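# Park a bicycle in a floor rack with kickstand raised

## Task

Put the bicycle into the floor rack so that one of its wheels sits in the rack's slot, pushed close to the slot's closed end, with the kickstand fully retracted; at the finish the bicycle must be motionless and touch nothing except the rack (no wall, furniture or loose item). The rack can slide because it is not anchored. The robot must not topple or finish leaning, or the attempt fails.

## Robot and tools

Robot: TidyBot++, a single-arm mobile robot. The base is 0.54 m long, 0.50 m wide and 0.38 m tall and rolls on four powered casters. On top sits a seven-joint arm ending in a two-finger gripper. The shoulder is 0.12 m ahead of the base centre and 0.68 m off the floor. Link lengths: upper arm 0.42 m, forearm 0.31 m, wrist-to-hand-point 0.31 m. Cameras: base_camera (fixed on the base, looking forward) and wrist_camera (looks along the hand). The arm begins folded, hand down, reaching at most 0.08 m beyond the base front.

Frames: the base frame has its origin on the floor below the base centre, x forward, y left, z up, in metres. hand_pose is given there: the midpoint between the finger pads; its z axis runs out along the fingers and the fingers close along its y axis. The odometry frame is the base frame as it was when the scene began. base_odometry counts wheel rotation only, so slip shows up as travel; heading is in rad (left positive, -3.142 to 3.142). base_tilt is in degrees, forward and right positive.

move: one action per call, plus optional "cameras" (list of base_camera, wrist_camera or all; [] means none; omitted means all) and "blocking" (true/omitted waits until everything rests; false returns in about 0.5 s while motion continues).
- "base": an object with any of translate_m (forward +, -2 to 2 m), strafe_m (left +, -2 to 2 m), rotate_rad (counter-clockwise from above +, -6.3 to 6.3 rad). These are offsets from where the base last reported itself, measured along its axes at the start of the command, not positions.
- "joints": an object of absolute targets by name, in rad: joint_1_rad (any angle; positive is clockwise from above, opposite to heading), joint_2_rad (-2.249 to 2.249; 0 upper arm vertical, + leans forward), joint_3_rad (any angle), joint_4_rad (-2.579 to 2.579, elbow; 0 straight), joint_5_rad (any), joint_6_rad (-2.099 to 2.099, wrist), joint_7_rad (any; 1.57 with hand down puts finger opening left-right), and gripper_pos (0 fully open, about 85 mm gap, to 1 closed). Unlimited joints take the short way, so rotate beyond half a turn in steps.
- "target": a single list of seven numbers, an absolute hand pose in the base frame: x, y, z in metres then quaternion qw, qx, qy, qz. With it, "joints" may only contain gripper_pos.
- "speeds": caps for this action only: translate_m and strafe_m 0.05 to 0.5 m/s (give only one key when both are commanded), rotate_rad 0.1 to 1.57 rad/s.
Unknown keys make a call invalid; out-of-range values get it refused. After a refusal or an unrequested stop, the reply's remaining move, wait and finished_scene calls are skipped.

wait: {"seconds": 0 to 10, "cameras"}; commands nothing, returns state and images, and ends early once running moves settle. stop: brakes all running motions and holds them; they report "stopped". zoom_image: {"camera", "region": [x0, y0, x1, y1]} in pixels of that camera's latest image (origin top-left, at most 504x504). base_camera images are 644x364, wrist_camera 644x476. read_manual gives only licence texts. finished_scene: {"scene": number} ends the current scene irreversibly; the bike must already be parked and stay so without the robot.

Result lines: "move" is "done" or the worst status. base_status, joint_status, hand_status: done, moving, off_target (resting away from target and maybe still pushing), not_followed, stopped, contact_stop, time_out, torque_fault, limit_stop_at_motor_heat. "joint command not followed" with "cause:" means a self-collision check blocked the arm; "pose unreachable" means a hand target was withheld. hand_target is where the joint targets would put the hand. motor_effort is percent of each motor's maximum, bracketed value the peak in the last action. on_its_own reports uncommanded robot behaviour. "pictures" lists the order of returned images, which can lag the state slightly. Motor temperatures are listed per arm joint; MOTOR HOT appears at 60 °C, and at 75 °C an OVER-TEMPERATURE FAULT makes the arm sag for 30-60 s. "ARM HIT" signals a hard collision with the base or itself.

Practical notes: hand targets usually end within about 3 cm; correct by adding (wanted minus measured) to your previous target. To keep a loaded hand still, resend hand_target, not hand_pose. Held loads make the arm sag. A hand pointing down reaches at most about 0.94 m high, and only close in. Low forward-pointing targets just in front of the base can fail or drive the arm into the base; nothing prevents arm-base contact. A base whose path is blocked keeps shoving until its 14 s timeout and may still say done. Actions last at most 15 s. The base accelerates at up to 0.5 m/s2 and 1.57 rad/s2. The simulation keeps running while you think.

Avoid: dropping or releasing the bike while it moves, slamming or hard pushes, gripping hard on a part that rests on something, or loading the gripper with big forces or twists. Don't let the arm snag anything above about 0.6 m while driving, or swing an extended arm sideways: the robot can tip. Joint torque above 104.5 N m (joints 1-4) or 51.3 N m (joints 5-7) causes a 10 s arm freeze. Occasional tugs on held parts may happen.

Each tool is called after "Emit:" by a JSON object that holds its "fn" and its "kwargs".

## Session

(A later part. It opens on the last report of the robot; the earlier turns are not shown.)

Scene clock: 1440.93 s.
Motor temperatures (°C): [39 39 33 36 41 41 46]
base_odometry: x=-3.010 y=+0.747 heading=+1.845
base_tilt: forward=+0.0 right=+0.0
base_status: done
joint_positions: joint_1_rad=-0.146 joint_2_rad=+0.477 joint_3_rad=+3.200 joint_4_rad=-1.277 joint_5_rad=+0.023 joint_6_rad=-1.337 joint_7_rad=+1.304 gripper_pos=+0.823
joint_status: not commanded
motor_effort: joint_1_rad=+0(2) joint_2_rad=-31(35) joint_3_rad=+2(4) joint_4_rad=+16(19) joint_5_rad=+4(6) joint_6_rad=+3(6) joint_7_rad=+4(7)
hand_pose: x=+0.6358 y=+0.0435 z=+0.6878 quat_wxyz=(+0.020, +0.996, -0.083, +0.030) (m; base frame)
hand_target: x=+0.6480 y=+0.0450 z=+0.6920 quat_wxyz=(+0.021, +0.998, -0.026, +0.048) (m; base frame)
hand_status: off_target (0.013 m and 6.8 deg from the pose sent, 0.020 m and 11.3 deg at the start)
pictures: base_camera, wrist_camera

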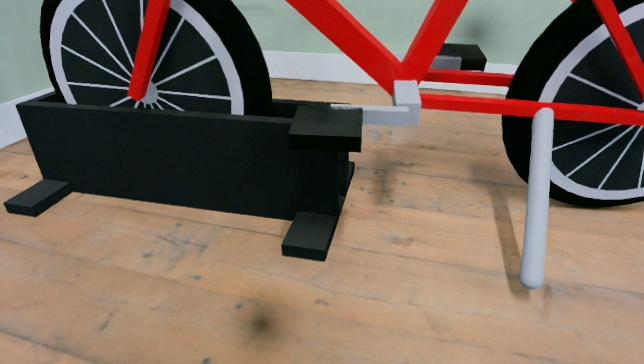

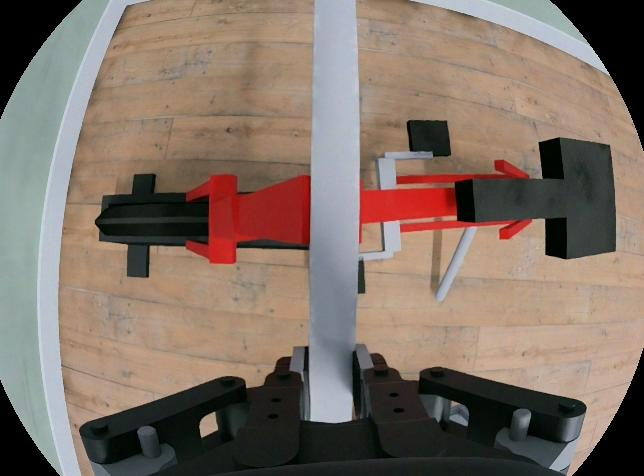

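Emit:
{"fn": "move", "kwargs": {"joints": {"gripper_pos":0.72}}}

Emit:
{"fn": "wait", "kwargs": {"seconds": 2}}

Scene clock: 1445.60 s.
Motor temperatures (°C): [39 39 33 36 41 41 46]
move: done
base_odometry: x=-3.010 y=+0.747 heading=+1.845
base_tilt: forward=+0.0 right=+0.0
base_status: not commanded
joint_positions: joint_1_rad=-0.144 joint_2_rad=+0.477 joint_3_rad=+3.199 joint_4_rad=-1.277 joint_5_rad=+0.024 joint_6_rad=-1.337 joint_7_rad=+1.341 gripper_pos=+0.720
joint_status: all done
motor_effort: joint_1_rad=-1(3) joint_2_rad=-32(35) joint_3_rad=+2(4) joint_4_rad=+16(18) joint_5_rad=+0(4) joint_6_rad=+1(3) joint_7_rad=+0(4)
hand_pose: x=+0.6359 y=+0.0423 z=+0.6875 quat_wxyz=(+0.020, +0.997, -0.066, +0.029) (m; base frame)
hand_target: x=+0.6480 y=+0.0450 z=+0.6920 quat_wxyz=(+0.021, +0.998, -0.026, +0.048) (m; base frame)
hand_status: not commanded
pictures: base_camera, wrist_camera

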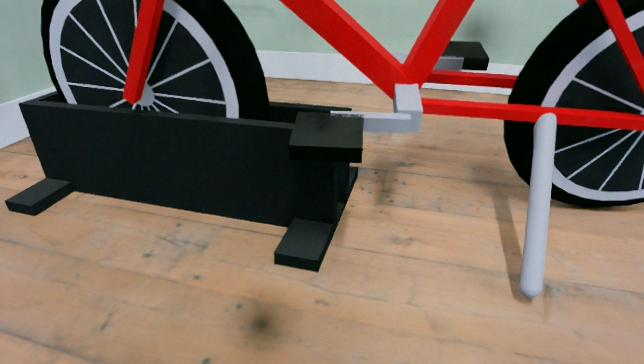

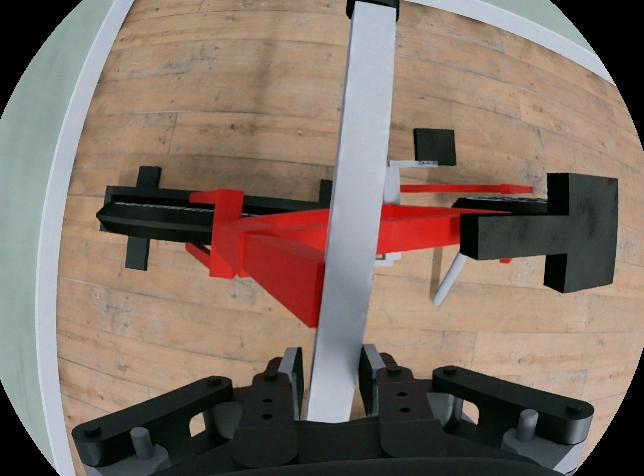

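Scene clock: 1447.60 s.
Motor temperatures (°C): [39 39 33 36 41 41 46]
base_odometry: x=-3.010 y=+0.747 heading=+1.845
base_tilt: forward=-0.1 right=+0.0
base_status: not commanded
joint_positions: joint_1_rad=-0.144 joint_2_rad=+0.477 joint_3_rad=+3.199 joint_4_rad=-1.277 joint_5_rad=+0.024 joint_6_rad=-1.337 joint_7_rad=+1.341 gripper_pos=+0.720
joint_status: all done
motor_effort: joint_1_rad=-1(3) joint_2_rad=-32(35) joint_3_rad=+2(4) joint_4_rad=+15(18) joint_5_rad=+1(4) joint_6_rad=+0(3) joint_7_rad=+0(4)
hand_pose: x=+0.6359 y=+0.0423 z=+0.6875 quat_wxyz=(+0.020, +0.997, -0.066, +0.029) (m; base frame)
hand_target: x=+0.6480 y=+0.0450 z=+0.6920 quat_wxyz=(+0.021, +0.998, -0.026, +0.048) (m; base frame)
hand_status: not commanded
wait: 2.00 s; at rest by 0.27 s
pictures: base_camera, wrist_camera

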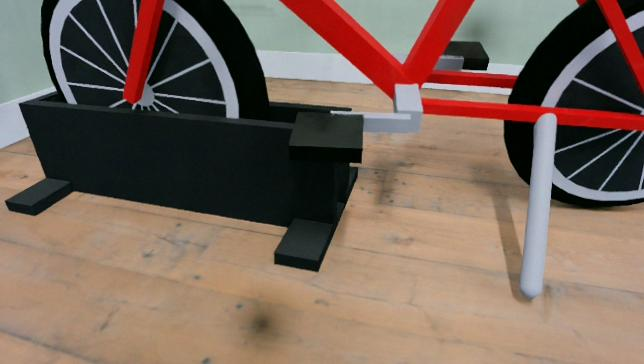

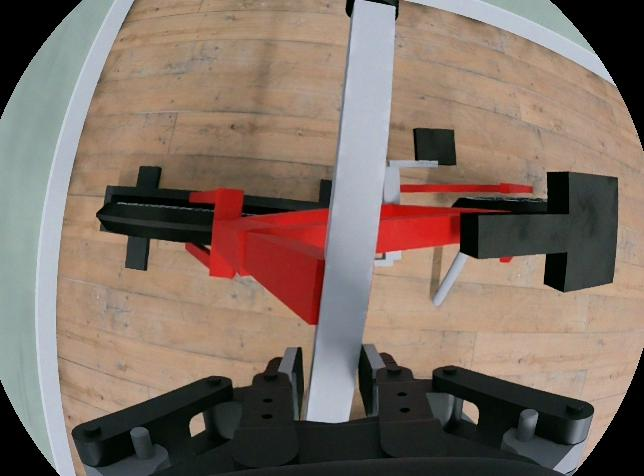

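Emit:
{"fn": "move", "kwargs": {"joints": {"gripper_pos":1.0}, "cameras": []}}

Emit:
{"fn": "move", "kwargs": {"base": {"translate_m":0.07}, "speeds": {"translate_m":0.06}}}

Scene clock: 1460.27 s.
Motor temperatures (°C): [39 39 33 36 41 41 46]
move: off_target
base_odometry: x=-3.010 y=+0.747 heading=+1.845
base_tilt: forward=+0.0 right=+0.0
base_status: not commanded
joint_positions: joint_1_rad=-0.140 joint_2_rad=+0.476 joint_3_rad=+3.199 joint_4_rad=-1.277 joint_5_rad=+0.022 joint_6_rad=-1.337 joint_7_rad=+1.341 gripper_pos=+0.810
joint_status: gripper_pos off_target (ended at +0.810, target +1.000)
motor_effort: joint_1_rad=-2(5) joint_2_rad=-31(33) joint_3_rad=+1(3) joint_4_rad=+15(15) joint_5_rad=+5(7) joint_6_rad=+0(2) joint_7_rad=+5(5)
hand_pose: x=+0.6361 y=+0.0407 z=+0.6883 quat_wxyz=(+0.020, +0.997, -0.068, +0.030) (m; base frame)
hand_target: x=+0.6480 y=+0.0450 z=+0.6920 quat_wxyz=(+0.021, +0.998, -0.026, +0.048) (m; base frame)
hand_status: not commanded
pictures: none
No camera images: "cameras" was empty.

Scene clock: 1461.93 s.
Motor temperatures (°C): [39 39 33 36 41 41 46]
move: done
base_odometry: x=-3.029 y=+0.815 heading=+1.846
base_tilt: forward=+0.0 right=+0.0
base_status: done
joint_positions: joint_1_rad=-0.132 joint_2_rad=+0.453 joint_3_rad=+3.199 joint_4_rad=-1.276 joint_5_rad=+0.022 joint_6_rad=-1.339 joint_7_rad=+1.341 gripper_pos=+0.822
joint_status: not commanded
motor_effort: joint_1_rad=-4(5) joint_2_rad=-26(32) joint_3_rad=-1(2) joint_4_rad=+17(19) joint_5_rad=+2(5) joint_6_rad=+9(12) joint_7_rad=+3(5)
hand_pose: x=+0.6357 y=+0.0370 z=+0.7005 quat_wxyz=(+0.017, +0.996, -0.072, +0.040) (m; base frame)
hand_target: x=+0.6480 y=+0.0450 z=+0.6920 quat_wxyz=(+0.021, +0.998, -0.026, +0.048) (m; base frame)
hand_status: not commanded
pictures: base_camera, wrist_camera

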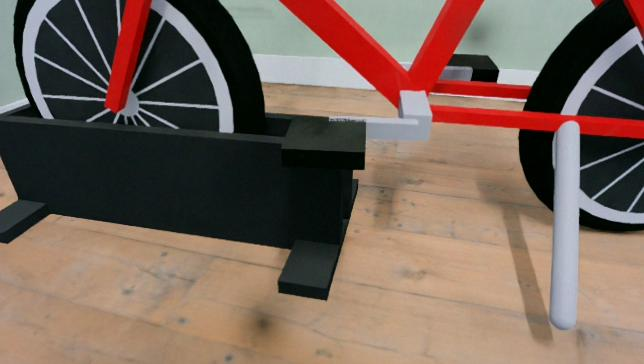

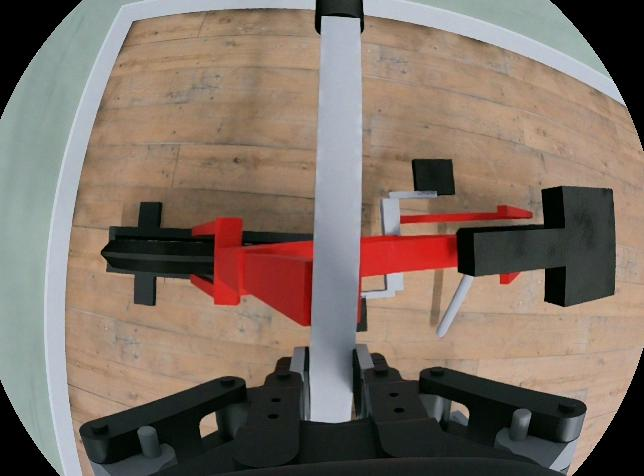

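Emit:
{"fn": "move", "kwargs": {"base": {"translate_m":0.05}, "speeds": {"translate_m":0.06}}}

Scene clock: 1468.10 s.
Motor temperatures (°C): [39 39 33 36 41 41 46]
move: done
base_odometry: x=-3.042 y=+0.863 heading=+1.846
base_tilt: forward=+0.0 right=+0.0
base_status: done
joint_positions: joint_1_rad=-0.129 joint_2_rad=+0.443 joint_3_rad=+3.199 joint_4_rad=-1.274 joint_5_rad=+0.022 joint_6_rad=-1.340 joint_7_rad=+1.341 gripper_pos=+0.825
joint_status: not commanded
motor_effort: joint_1_rad=-4(6) joint_2_rad=-24(27) joint_3_rad=+0(2) joint_4_rad=+14(20) joint_5_rad=+1(2) joint_6_rad=+7(12) joint_7_rad=+3(4)
hand_pose: x=+0.6362 y=+0.0354 z=+0.7060 quat_wxyz=(+0.016, +0.996, -0.073, +0.046) (m; base frame)
hand_target: x=+0.6480 y=+0.0450 z=+0.6920 quat_wxyz=(+0.021, +0.998, -0.026, +0.048) (m; base frame)
hand_status: not commanded
pictures: base_camera, wrist_camera

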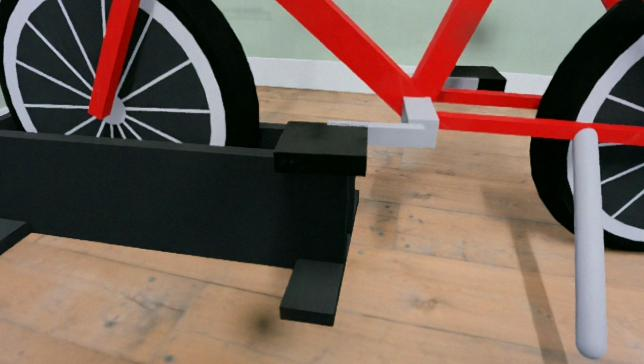

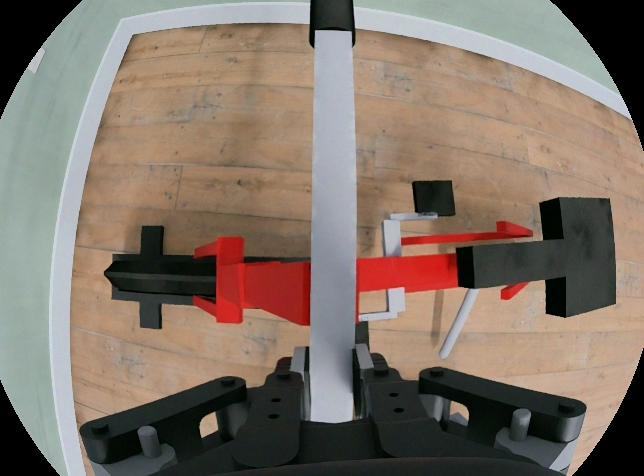

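Emit:
{"fn": "move", "kwargs": {"base": {"translate_m":0.03}, "speeds": {"translate_m":0.06}}}

Emit:
{"fn": "move", "kwargs": {"joints": {"gripper_pos":0.73}}}

Emit:
{"fn": "wait", "kwargs": {"seconds": 1}}

Scene clock: 1477.43 s.
Motor temperatures (°C): [39 39 33 36 41 41 46]
move: done
base_odometry: x=-3.051 y=+0.891 heading=+1.846
base_tilt: forward=-0.1 right=+0.0
base_status: done
joint_positions: joint_1_rad=-0.128 joint_2_rad=+0.442 joint_3_rad=+3.199 joint_4_rad=-1.274 joint_5_rad=+0.022 joint_6_rad=-1.345 joint_7_rad=+1.352 gripper_pos=+0.827
joint_status: not commanded
motor_effort: joint_1_rad=-3(6) joint_2_rad=-24(26) joint_3_rad=+1(2) joint_4_rad=+15(19) joint_5_rad=-2(2) joint_6_rad=+8(13) joint_7_rad=-2(3)
hand_pose: x=+0.6347 y=+0.0346 z=+0.7064 quat_wxyz=(+0.017, +0.997, -0.068, +0.044) (m; base frame)
hand_target: x=+0.6480 y=+0.0450 z=+0.6920 quat_wxyz=(+0.021, +0.998, -0.026, +0.048) (m; base frame)
hand_status: not commanded
pictures: base_camera, wrist_camera

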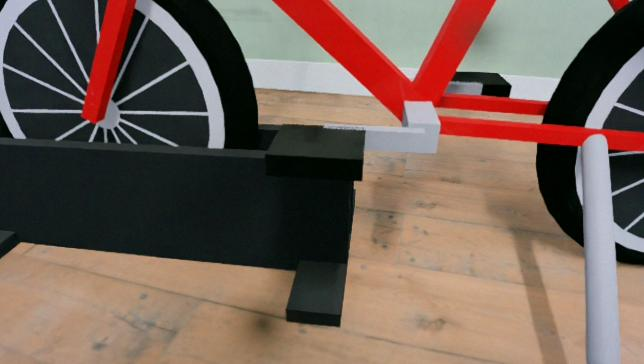

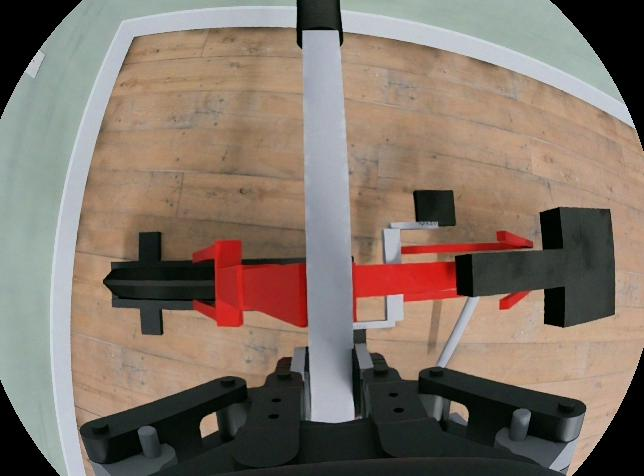

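Scene clock: 1478.27 s.
Motor temperatures (°C): [39 38 33 36 41 41 46]
move: done
base_odometry: x=-3.051 y=+0.891 heading=+1.846
base_tilt: forward=+0.0 right=+0.0
base_status: not commanded
joint_positions: joint_1_rad=-0.133 joint_2_rad=+0.466 joint_3_rad=+3.199 joint_4_rad=-1.274 joint_5_rad=+0.022 joint_6_rad=-1.342 joint_7_rad=+1.352 gripper_pos=+0.730
joint_status: all done
motor_effort: joint_1_rad=-3(3) joint_2_rad=-31(33) joint_3_rad=+0(2) joint_4_rad=+15(20) joint_5_rad=-1(2) joint_6_rad=+3(11) joint_7_rad=+0(2)
hand_pose: x=+0.6358 y=+0.0371 z=+0.6940 quat_wxyz=(+0.019, +0.997, -0.066, +0.033) (m; base frame)
hand_target: x=+0.6480 y=+0.0450 z=+0.6920 quat_wxyz=(+0.021, +0.998, -0.026, +0.048) (m; base frame)
hand_status: not commanded
pictures: base_camera, wrist_camera

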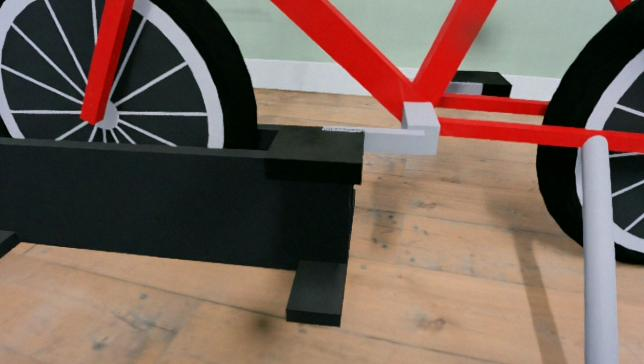

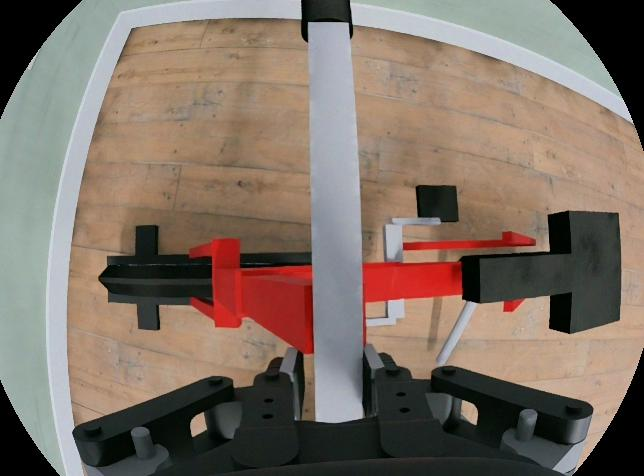

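Scene clock: 1479.27 s.
Motor temperatures (°C): [39 38 33 36 41 41 46]
base_odometry: x=-3.051 y=+0.891 heading=+1.846
base_tilt: forward=+0.0 right=+0.0
base_status: not commanded
joint_positions: joint_1_rad=-0.133 joint_2_rad=+0.466 joint_3_rad=+3.199 joint_4_rad=-1.274 joint_5_rad=+0.022 joint_6_rad=-1.342 joint_7_rad=+1.352 gripper_pos=+0.730
joint_status: all done
motor_effort: joint_1_rad=-2(3) joint_2_rad=-31(33) joint_3_rad=+0(2) joint_4_rad=+15(20) joint_5_rad=-1(2) joint_6_rad=+2(11) joint_7_rad=+0(2)
hand_pose: x=+0.6358 y=+0.0371 z=+0.6940 quat_wxyz=(+0.019, +0.997, -0.066, +0.033) (m; base frame)
hand_target: x=+0.6480 y=+0.0450 z=+0.6920 quat_wxyz=(+0.021, +0.998, -0.026, +0.048) (m; base frame)
hand_status: not commanded
wait: 1.00 s; at rest by 0.27 s
pictures: base_camera, wrist_camera

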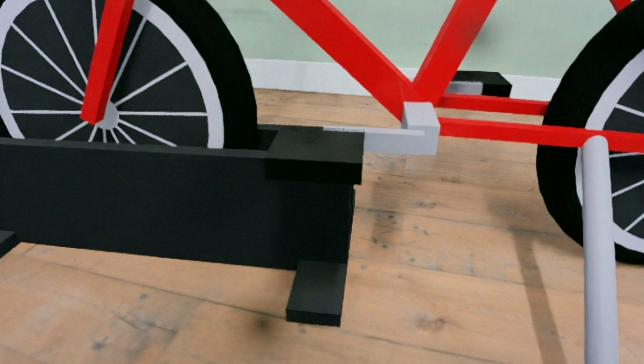

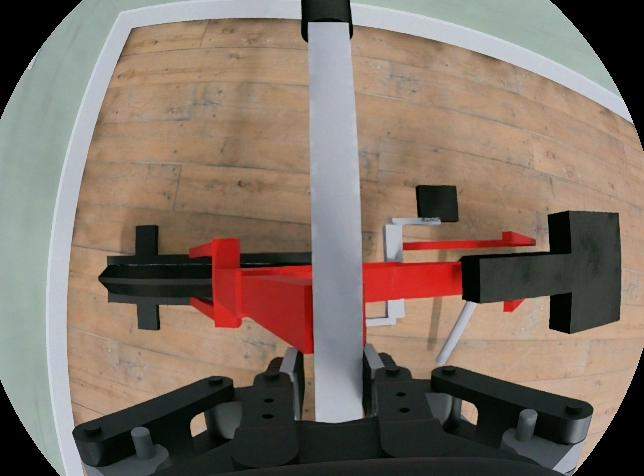

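Emit:
{"fn": "move", "kwargs": {"joints": {"gripper_pos":0.3}, "cameras": ["base_camera"]}}

Emit:
{"fn": "move", "kwargs": {"joints": {"joint_1_rad":-0.2,"joint_2_rad":0.53,"joint_3_rad":3.141,"joint_4_rad":-0.87,"joint_5_rad":0.05,"joint_6_rad":-1.7,"joint_7_rad":1.48}}}

Scene clock: 1486.50 s.
Motor temperatures (°C): [39 38 33 36 41 41 46]
move: done
base_odometry: x=-3.051 y=+0.891 heading=+1.846
base_tilt: forward=+0.0 right=+0.0
base_status: not commanded
joint_positions: joint_1_rad=-0.138 joint_2_rad=+0.467 joint_3_rad=+3.198 joint_4_rad=-1.274 joint_5_rad=+0.022 joint_6_rad=-1.342 joint_7_rad=+1.352 gripper_pos=+0.300
joint_status: all done
motor_effort: joint_1_rad=+0(2) joint_2_rad=-32(32) joint_3_rad=+1(3) joint_4_rad=+15(16) joint_5_rad=+1(1) joint_6_rad=+2(2) joint_7_rad=+0(0)
hand_pose: x=+0.6355 y=+0.0401 z=+0.6938 quat_wxyz=(+0.019, +0.997, -0.063, +0.033) (m; base frame)
hand_target: x=+0.6480 y=+0.0450 z=+0.6920 quat_wxyz=(+0.021, +0.998, -0.026, +0.048) (m; base frame)
hand_status: not commanded
pictures: base_camera

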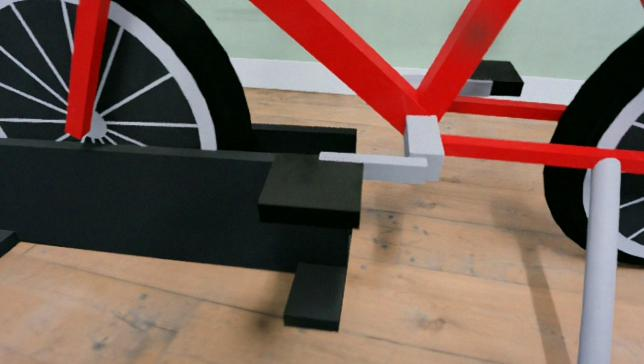

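Scene clock: 1488.33 s.
Motor temperatures (°C): [39 38 33 36 41 41 46]
move: done
base_odometry: x=-3.051 y=+0.891 heading=+1.846
base_tilt: forward=-0.1 right=+0.1
base_status: not commanded
joint_positions: joint_1_rad=-0.202 joint_2_rad=+0.515 joint_3_rad=+3.150 joint_4_rad=-0.894 joint_5_rad=+0.029 joint_6_rad=-1.623 joint_7_rad=+1.401 gripper_pos=+0.300
joint_status: all done
motor_effort: joint_1_rad=-1(9) joint_2_rad=-34(37) joint_3_rad=+2(5) joint_4_rad=+14(21) joint_5_rad=+0(7) joint_6_rad=+1(5) joint_7_rad=+0(1)
hand_pose: x=+0.6615 y=+0.0997 z=+0.7892 quat_wxyz=(+0.006, +0.998, +0.011, +0.057) (m; base frame)
hand_target: x=+0.6465 y=+0.0928 z=+0.7876 quat_wxyz=(+0.021, +0.998, +0.051, +0.024) (m; base frame)
hand_status: not commanded
pictures: base_camera, wrist_camera

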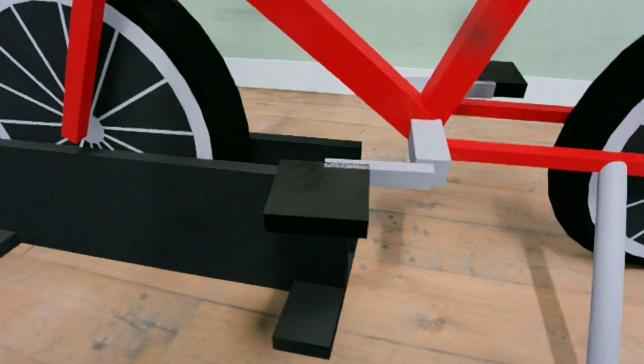

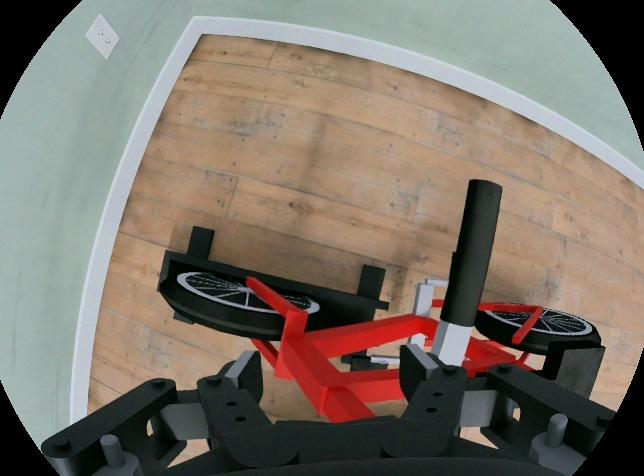

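Emit:
{"fn": "wait", "kwargs": {"seconds": 1}}

Scene clock: 1491.13 s.
Motor temperatures (°C): [39 38 33 36 41 41 46]
base_odometry: x=-3.051 y=+0.891 heading=+1.846
base_tilt: forward=-0.1 right=+0.0
base_status: not commanded
joint_positions: joint_1_rad=-0.202 joint_2_rad=+0.515 joint_3_rad=+3.150 joint_4_rad=-0.894 joint_5_rad=+0.029 joint_6_rad=-1.625 joint_7_rad=+1.402 gripper_pos=+0.300
joint_status: all done
motor_effort: joint_1_rad=-1(9) joint_2_rad=-34(37) joint_3_rad=+1(5) joint_4_rad=+16(21) joint_5_rad=+0(7) joint_6_rad=+1(5) joint_7_rad=+0(1)
hand_pose: x=+0.6610 y=+0.0996 z=+0.7892 quat_wxyz=(+0.007, +0.998, +0.011, +0.056) (m; base frame)
hand_target: x=+0.6465 y=+0.0928 z=+0.7876 quat_wxyz=(+0.021, +0.998, +0.051, +0.024) (m; base frame)
hand_status: not commanded
wait: 1.00 s; at rest from the start
pictures: base_camera, wrist_camera

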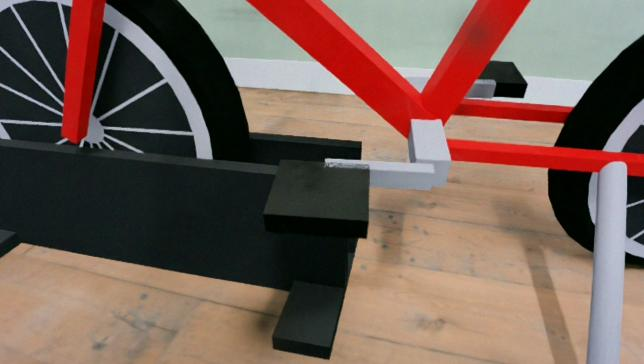

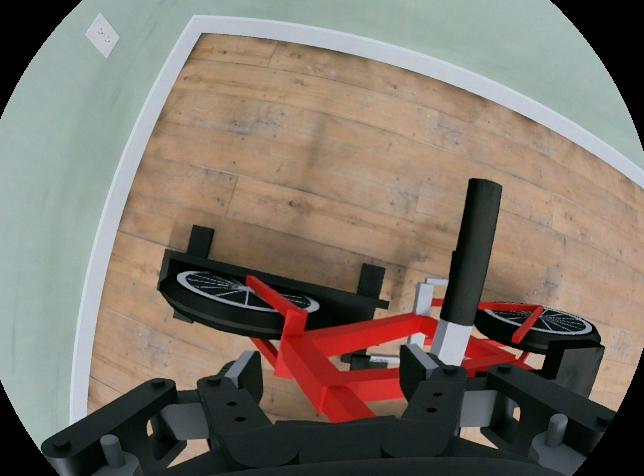

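Emit:
{"fn": "move", "kwargs": {"base": {"translate_m":-0.15}, "speeds": {"translate_m":0.1}}}

Scene clock: 1499.70 s.
Motor temperatures (°C): [39 38 33 36 41 41 46]
move: done
base_odometry: x=-3.010 y=+0.747 heading=+1.846
base_tilt: forward=-0.1 right=+0.0
base_status: done
joint_positions: joint_1_rad=-0.202 joint_2_rad=+0.524 joint_3_rad=+3.150 joint_4_rad=-0.893 joint_5_rad=+0.029 joint_6_rad=-1.630 joint_7_rad=+1.402 gripper_pos=+0.300
joint_status: not commanded
motor_effort: joint_1_rad=-1(3) joint_2_rad=-34(37) joint_3_rad=+1(2) joint_4_rad=+15(16) joint_5_rad=+1(1) joint_6_rad=+0(3) joint_7_rad=+0(0)
hand_pose: x=+0.6608 y=+0.0996 z=+0.7845 quat_wxyz=(+0.008, +0.999, +0.012, +0.050) (m; base frame)
hand_target: x=+0.6465 y=+0.0928 z=+0.7876 quat_wxyz=(+0.021, +0.998, +0.051, +0.024) (m; base frame)
hand_status: not commanded
pictures: base_camera, wrist_camera

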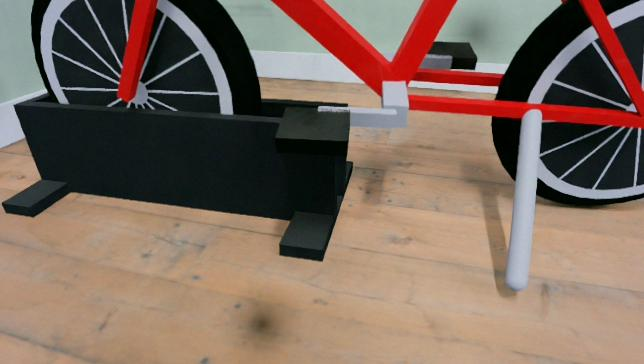

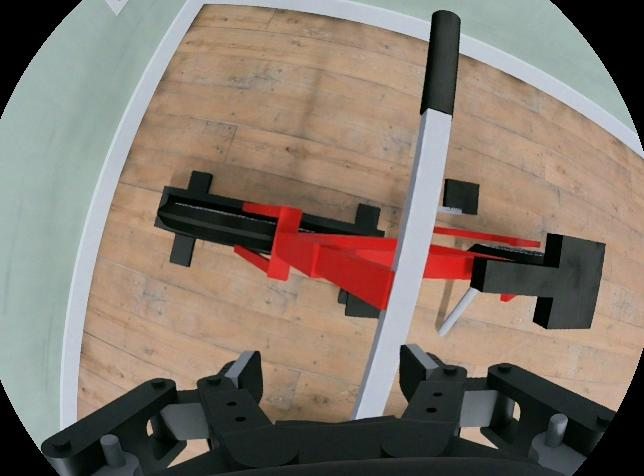

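Emit:
{"fn": "move", "kwargs": {"base": {"translate_m":-0.045}, "joints": {"joint_1_rad":-0.117,"joint_2_rad":0.53,"joint_3_rad":3.141,"joint_4_rad":-0.87,"joint_5_rad":0.05,"joint_6_rad":-1.7,"joint_7_rad":1.33,"gripper_pos":0.2}, "cameras": ["wrist_camera"]}}

Scene clock: 1528.10 s.
Motor temperatures (°C): [39 39 33 36 41 41 46]
move: done
base_odometry: x=-2.998 y=+0.703 heading=+1.846
base_tilt: forward=-0.1 right=+0.0
base_status: done
joint_positions: joint_1_rad=-0.117 joint_2_rad=+0.527 joint_3_rad=+3.150 joint_4_rad=-0.892 joint_5_rad=+0.029 joint_6_rad=-1.633 joint_7_rad=+1.371 gripper_pos=+0.200
joint_status: all done
motor_effort: joint_1_rad=-1(3) joint_2_rad=-34(36) joint_3_rad=+2(3) joint_4_rad=+15(17) joint_5_rad=+1(2) joint_6_rad=+1(2) joint_7_rad=+0(1)
hand_pose: x=+0.6665 y=+0.0533 z=+0.7828 quat_wxyz=(+0.010, +0.998, -0.046, +0.046) (m; base frame)
hand_target: x=+0.6523 y=+0.0487 z=+0.7876 quat_wxyz=(+0.020, +0.997, -0.065, +0.025) (m; base frame)
hand_status: not commanded
pictures: wrist_camera

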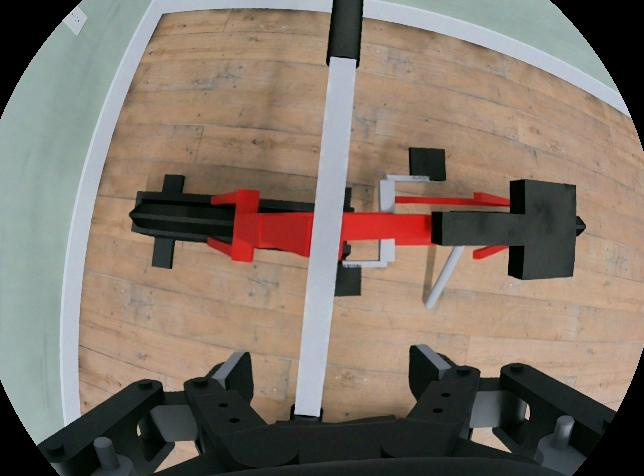

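Emit:
{"fn": "move", "kwargs": {"target": [0.660, 0.063, 0.685, 0.0182, 0.9969, -0.0785, 0.0491]}}

Scene clock: 1542.47 s.
Motor temperatures (°C): [39 39 33 36 41 41 46]
move: off_target
base_odometry: x=-2.998 y=+0.703 heading=+1.846
base_tilt: forward=+0.0 right=+0.0
base_status: not commanded
joint_positions: joint_1_rad=-0.174 joint_2_rad=+0.527 joint_3_rad=+3.192 joint_4_rad=-1.200 joint_5_rad=+0.029 joint_6_rad=-1.392 joint_7_rad=+1.360 gripper_pos=+0.200
joint_status: not commanded
motor_effort: joint_1_rad=-1(1) joint_2_rad=-34(35) joint_3_rad=+2(2) joint_4_rad=+15(17) joint_5_rad=+0(1) joint_6_rad=+0(2) joint_7_rad=+0(0)
hand_pose: x=+0.6453 y=+0.0614 z=+0.6855 quat_wxyz=(+0.025, +0.999, -0.038, +0.016) (m; base frame)
hand_target: x=+0.6600 y=+0.0630 z=+0.6850 quat_wxyz=(+0.018, +0.996, -0.078, +0.049) (m; base frame)
hand_status: off_target (0.015 m and 6.1 deg from the pose sent, 0.099 m and 3.9 deg at the start)
pictures: base_camera, wrist_camera

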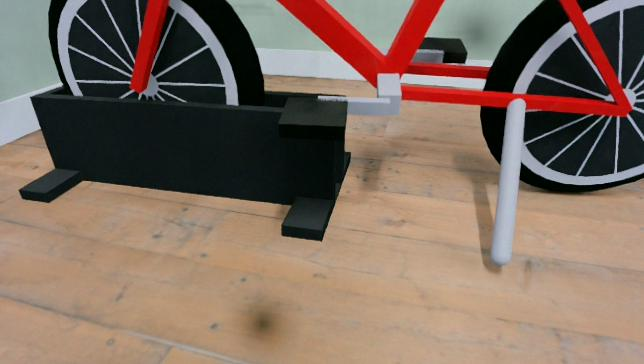

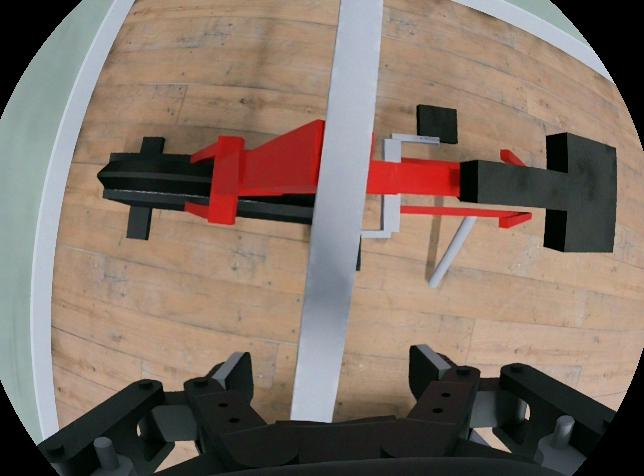

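Emit:
{"fn": "move", "kwargs": {"joints": {"gripper_pos":1.0}, "cameras": ["wrist_camera"]}}

Emit:
{"fn": "move", "kwargs": {"base": {"translate_m":0.115}, "speeds": {"translate_m":0.08}}}

Scene clock: 1546.57 s.
Motor temperatures (°C): [39 39 33 36 41 41 46]
move: off_target
base_odometry: x=-2.998 y=+0.703 heading=+1.846
base_tilt: forward=-0.1 right=+0.1
base_status: not commanded
joint_positions: joint_1_rad=-0.183 joint_2_rad=+0.524 joint_3_rad=+3.198 joint_4_rad=-1.202 joint_5_rad=+0.022 joint_6_rad=-1.384 joint_7_rad=+1.324 gripper_pos=+0.821
joint_status: gripper_pos off_target (ended at +0.821, target +1.000)
motor_effort: joint_1_rad=-2(5) joint_2_rad=-32(36) joint_3_rad=+0(6) joint_4_rad=+15(16) joint_5_rad=+3(8) joint_6_rad=+2(5) joint_7_rad=+4(5)
hand_pose: x=+0.6465 y=+0.0659 z=+0.6865 quat_wxyz=(+0.022, +0.998, -0.054, +0.021) (m; base frame)
hand_target: x=+0.6600 y=+0.0630 z=+0.6850 quat_wxyz=(+0.018, +0.996, -0.078, +0.049) (m; base frame)
hand_status: not commanded
pictures: wrist_camera

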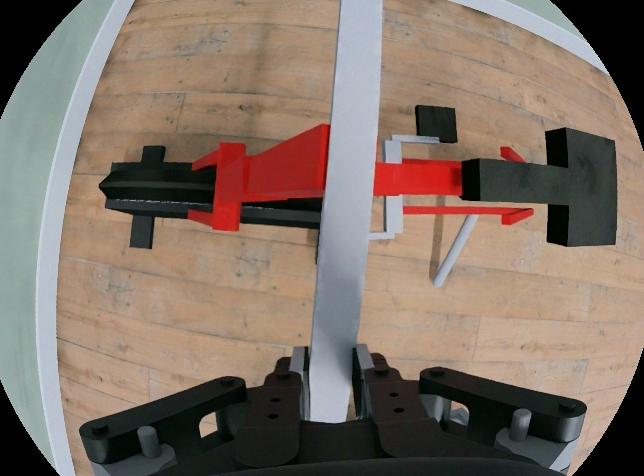

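Scene clock: 1548.53 s.
Motor temperatures (°C): [39 39 33 36 41 41 46]
move: done
base_odometry: x=-3.029 y=+0.814 heading=+1.846
base_tilt: forward=+0.0 right=+0.0
base_status: done
joint_positions: joint_1_rad=-0.180 joint_2_rad=+0.474 joint_3_rad=+3.208 joint_4_rad=-1.215 joint_5_rad=+0.022 joint_6_rad=-1.384 joint_7_rad=+1.324 gripper_pos=+0.830
joint_status: not commanded
motor_effort: joint_1_rad=-3(5) joint_2_rad=-23(33) joint_3_rad=+1(3) joint_4_rad=+13(18) joint_5_rad=+2(5) joint_6_rad=+8(11) joint_7_rad=+3(4)
hand_pose: x=+0.6419 y=+0.0584 z=+0.7090 quat_wxyz=(+0.019, +0.997, -0.061, +0.039) (m; base frame)
hand_target: x=+0.6600 y=+0.0630 z=+0.6850 quat_wxyz=(+0.018, +0.996, -0.078, +0.049) (m; base frame)
hand_status: not commanded
pictures: base_camera, wrist_camera

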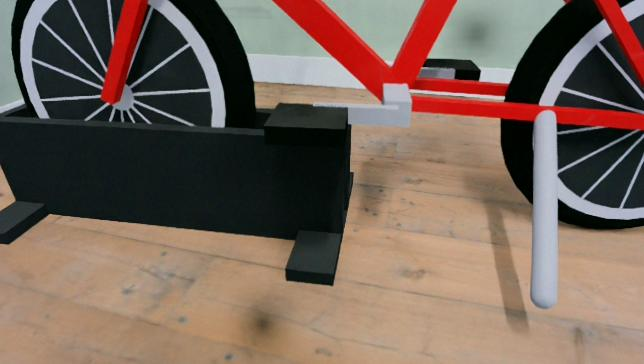

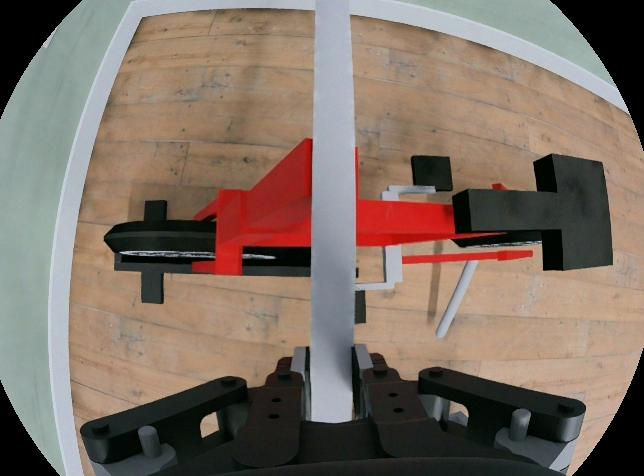

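Emit:
{"fn": "move", "kwargs": {"target": [0.657, 0.063, 0.703, 0.0203, 0.9994, -0.0349, 0.0483]}}

Scene clock: 1575.10 s.
Motor temperatures (°C): [39 38 33 36 41 41 46]
move: off_target
base_odometry: x=-3.029 y=+0.814 heading=+1.846
base_tilt: forward=-0.1 right=+0.0
base_status: not commanded
joint_positions: joint_1_rad=-0.177 joint_2_rad=+0.475 joint_3_rad=+3.206 joint_4_rad=-1.212 joint_5_rad=+0.022 joint_6_rad=-1.384 joint_7_rad=+1.330 gripper_pos=+0.830
joint_status: not commanded
motor_effort: joint_1_rad=-2(3) joint_2_rad=-27(31) joint_3_rad=+1(2) joint_4_rad=+16(17) joint_5_rad=+3(4) joint_6_rad=+6(8) joint_7_rad=+4(4)
hand_pose: x=+0.6431 y=+0.0582 z=+0.7095 quat_wxyz=(+0.019, +0.997, -0.058, +0.040) (m; base frame)
hand_target: x=+0.6570 y=+0.0630 z=+0.7030 quat_wxyz=(+0.020, +0.998, -0.035, +0.048) (m; base frame)
hand_status: off_target (0.016 m and 2.8 deg from the pose sent, 0.017 m and 3.2 deg at the start)
pictures: base_camera, wrist_camera

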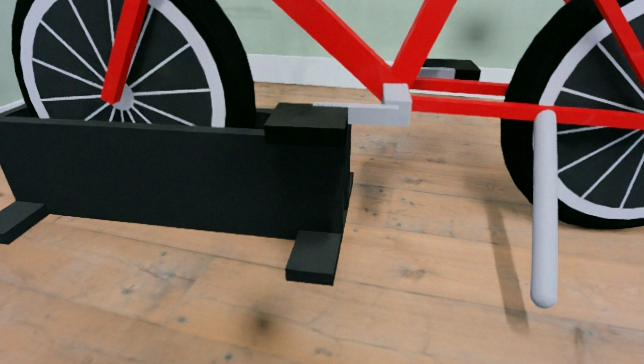

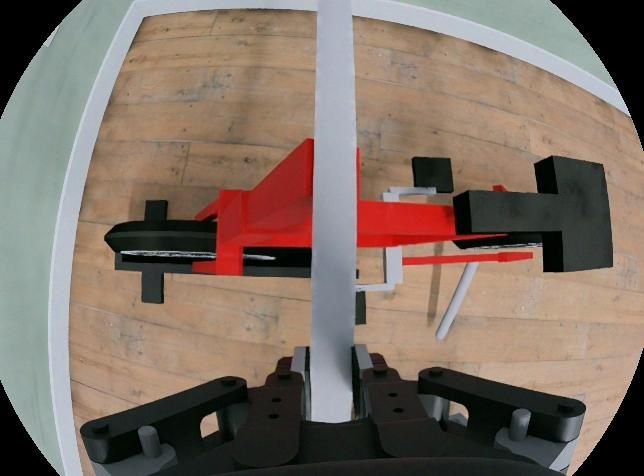

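Emit:
{"fn": "move", "kwargs": {"target": [0.657, 0.063, 0.703, 0.0232, 0.998, 0.045, 0.0465]}}

Scene clock: 1577.67 s.
Motor temperatures (°C): [39 38 33 36 41 41 46]
move: off_target
base_odometry: x=-3.029 y=+0.814 heading=+1.846
base_tilt: forward=-0.1 right=+0.0
base_status: not commanded
joint_positions: joint_1_rad=-0.149 joint_2_rad=+0.481 joint_3_rad=+3.192 joint_4_rad=-1.210 joint_5_rad=+0.022 joint_6_rad=-1.384 joint_7_rad=+1.438 gripper_pos=+0.831
joint_status: not commanded
motor_effort: joint_1_rad=-4(4) joint_2_rad=-29(32) joint_3_rad=+0(2) joint_4_rad=+15(18) joint_5_rad=+0(4) joint_6_rad=+3(8) joint_7_rad=+2(6)
hand_pose: x=+0.6445 y=+0.0504 z=+0.7064 quat_wxyz=(+0.019, +0.999, -0.012, +0.036) (m; base frame)
hand_target: x=+0.6570 y=+0.0630 z=+0.7030 quat_wxyz=(+0.023, +0.998, +0.045, +0.047) (m; base frame)
hand_status: off_target (0.018 m and 6.6 deg from the pose sent, 0.016 m and 11.9 deg at the start)
pictures: base_camera, wrist_camera

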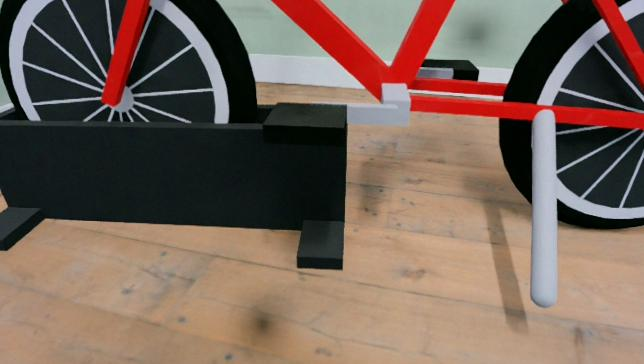

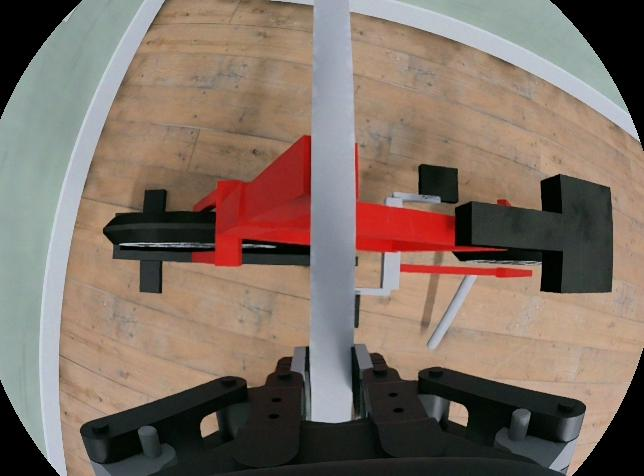

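Emit:
{"fn": "move", "kwargs": {"joints": {"gripper_pos":0.74}}}

Scene clock: 1583.50 s.
Motor temperatures (°C): [39 38 33 36 41 41 46]
move: done
base_odometry: x=-3.029 y=+0.814 heading=+1.846
base_tilt: forward=+0.0 right=+0.0
base_status: not commanded
joint_positions: joint_1_rad=-0.153 joint_2_rad=+0.489 joint_3_rad=+3.177 joint_4_rad=-1.208 joint_5_rad=+0.022 joint_6_rad=-1.392 joint_7_rad=+1.448 gripper_pos=+0.740
joint_status: all done
motor_effort: joint_1_rad=-1(4) joint_2_rad=-33(34) joint_3_rad=+1(4) joint_4_rad=+15(25) joint_5_rad=+0(3) joint_6_rad=+0(15) joint_7_rad=+0(3)
hand_pose: x=+0.6418 y=+0.0592 z=+0.7027 quat_wxyz=(+0.016, +0.999, +0.002, +0.028) (m; base frame)
hand_target: x=+0.6570 y=+0.0630 z=+0.7030 quat_wxyz=(+0.023, +0.998, +0.045, +0.047) (m; base frame)
hand_status: not commanded
pictures: base_camera, wrist_camera

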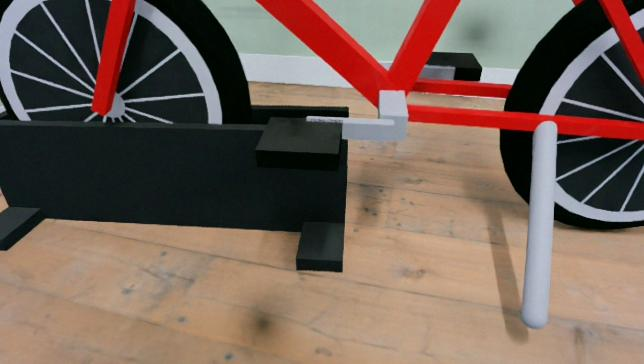

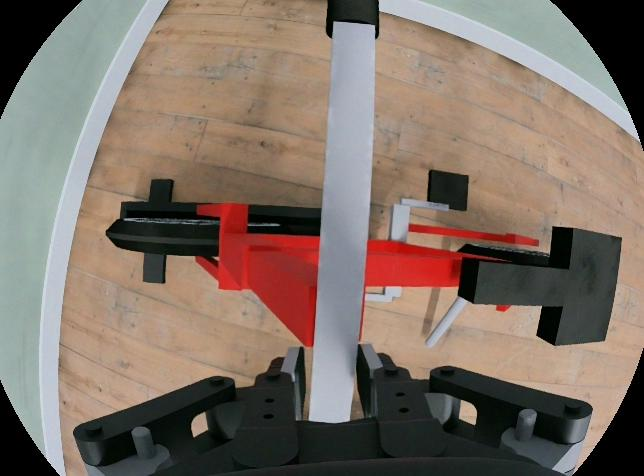

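Emit:
{"fn": "zoom_image", "kwargs": {"camera": "base_camera", "region": [440, 240, 600, 350]}}

Scaled by 3.150.

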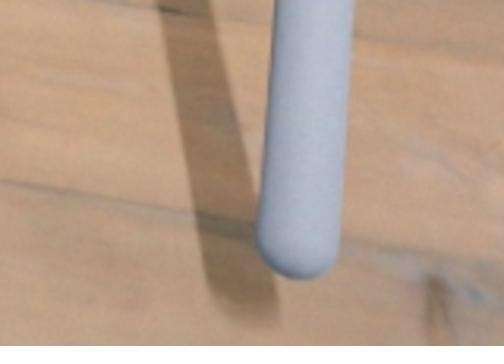

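Emit:
{"fn": "move", "kwargs": {"joints": {"gripper_pos":0.3}, "cameras": ["base_camera"]}}

Emit:
{"fn": "move", "kwargs": {"joints": {"joint_1_rad":-0.2,"joint_2_rad":0.48,"joint_3_rad":3.141,"joint_4_rad":-0.87,"joint_5_rad":0.05,"joint_6_rad":-1.7,"joint_7_rad":1.53}}}

Emit:
{"fn": "zoom_image", "kwargs": {"camera": "base_camera", "region": [440, 240, 600, 350]}}

Scene clock: 1597.67 s.
Motor temperatures (°C): [39 38 33 36 41 41 46]
move: done
base_odometry: x=-3.029 y=+0.814 heading=+1.846
base_tilt: forward=+0.0 right=+0.0
base_status: not commanded
joint_positions: joint_1_rad=-0.153 joint_2_rad=+0.489 joint_3_rad=+3.177 joint_4_rad=-1.208 joint_5_rad=+0.022 joint_6_rad=-1.392 joint_7_rad=+1.448 gripper_pos=+0.300
joint_status: all done
motor_effort: joint_1_rad=-1(1) joint_2_rad=-33(33) joint_3_rad=+1(2) joint_4_rad=+14(16) joint_5_rad=+1(1) joint_6_rad=+1(1) joint_7_rad=+0(0)
hand_pose: x=+0.6418 y=+0.0592 z=+0.7027 quat_wxyz=(+0.016, +0.999, +0.002, +0.028) (m; base frame)
hand_target: x=+0.6570 y=+0.0630 z=+0.7030 quat_wxyz=(+0.023, +0.998, +0.045, +0.047) (m; base frame)
hand_status: not commanded
pictures: base_camera

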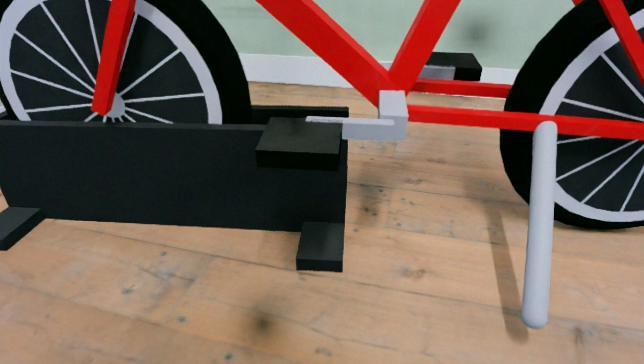

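Scene clock: 1599.10 s.
Motor temperatures (°C): [39 38 33 36 41 41 46]
move: done
base_odometry: x=-3.029 y=+0.814 heading=+1.846
base_tilt: forward=+0.0 right=+0.1
base_status: not commanded
joint_positions: joint_1_rad=-0.190 joint_2_rad=+0.489 joint_3_rad=+3.158 joint_4_rad=-0.894 joint_5_rad=+0.022 joint_6_rad=-1.622 joint_7_rad=+1.452 gripper_pos=+0.300
joint_status: all done
motor_effort: joint_1_rad=+0(3) joint_2_rad=-33(35) joint_3_rad=+1(3) joint_4_rad=+15(17) joint_5_rad=+1(1) joint_6_rad=+1(3) joint_7_rad=+0(1)
hand_pose: x=+0.6606 y=+0.0910 z=+0.8034 quat_wxyz=(+0.005, +0.997, +0.027, +0.070) (m; base frame)
hand_target: x=+0.6406 y=+0.0916 z=+0.8142 quat_wxyz=(+0.019, +0.996, +0.075, +0.048) (m; base frame)
hand_status: not commanded
pictures: base_camera, wrist_camera

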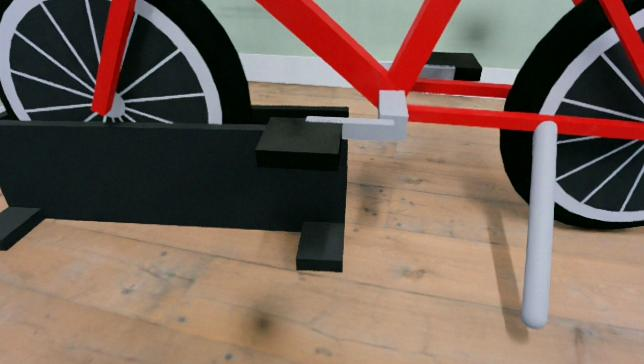

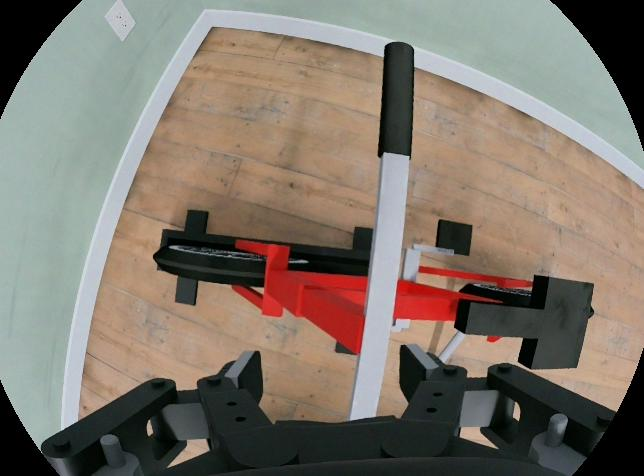

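Scaled by 3.150.

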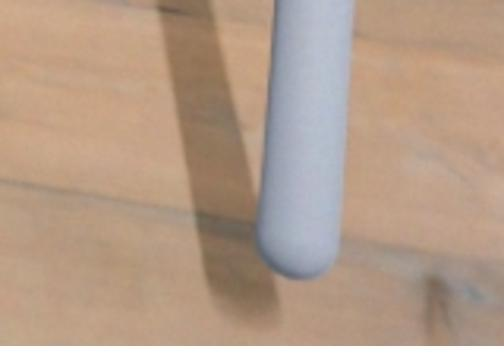

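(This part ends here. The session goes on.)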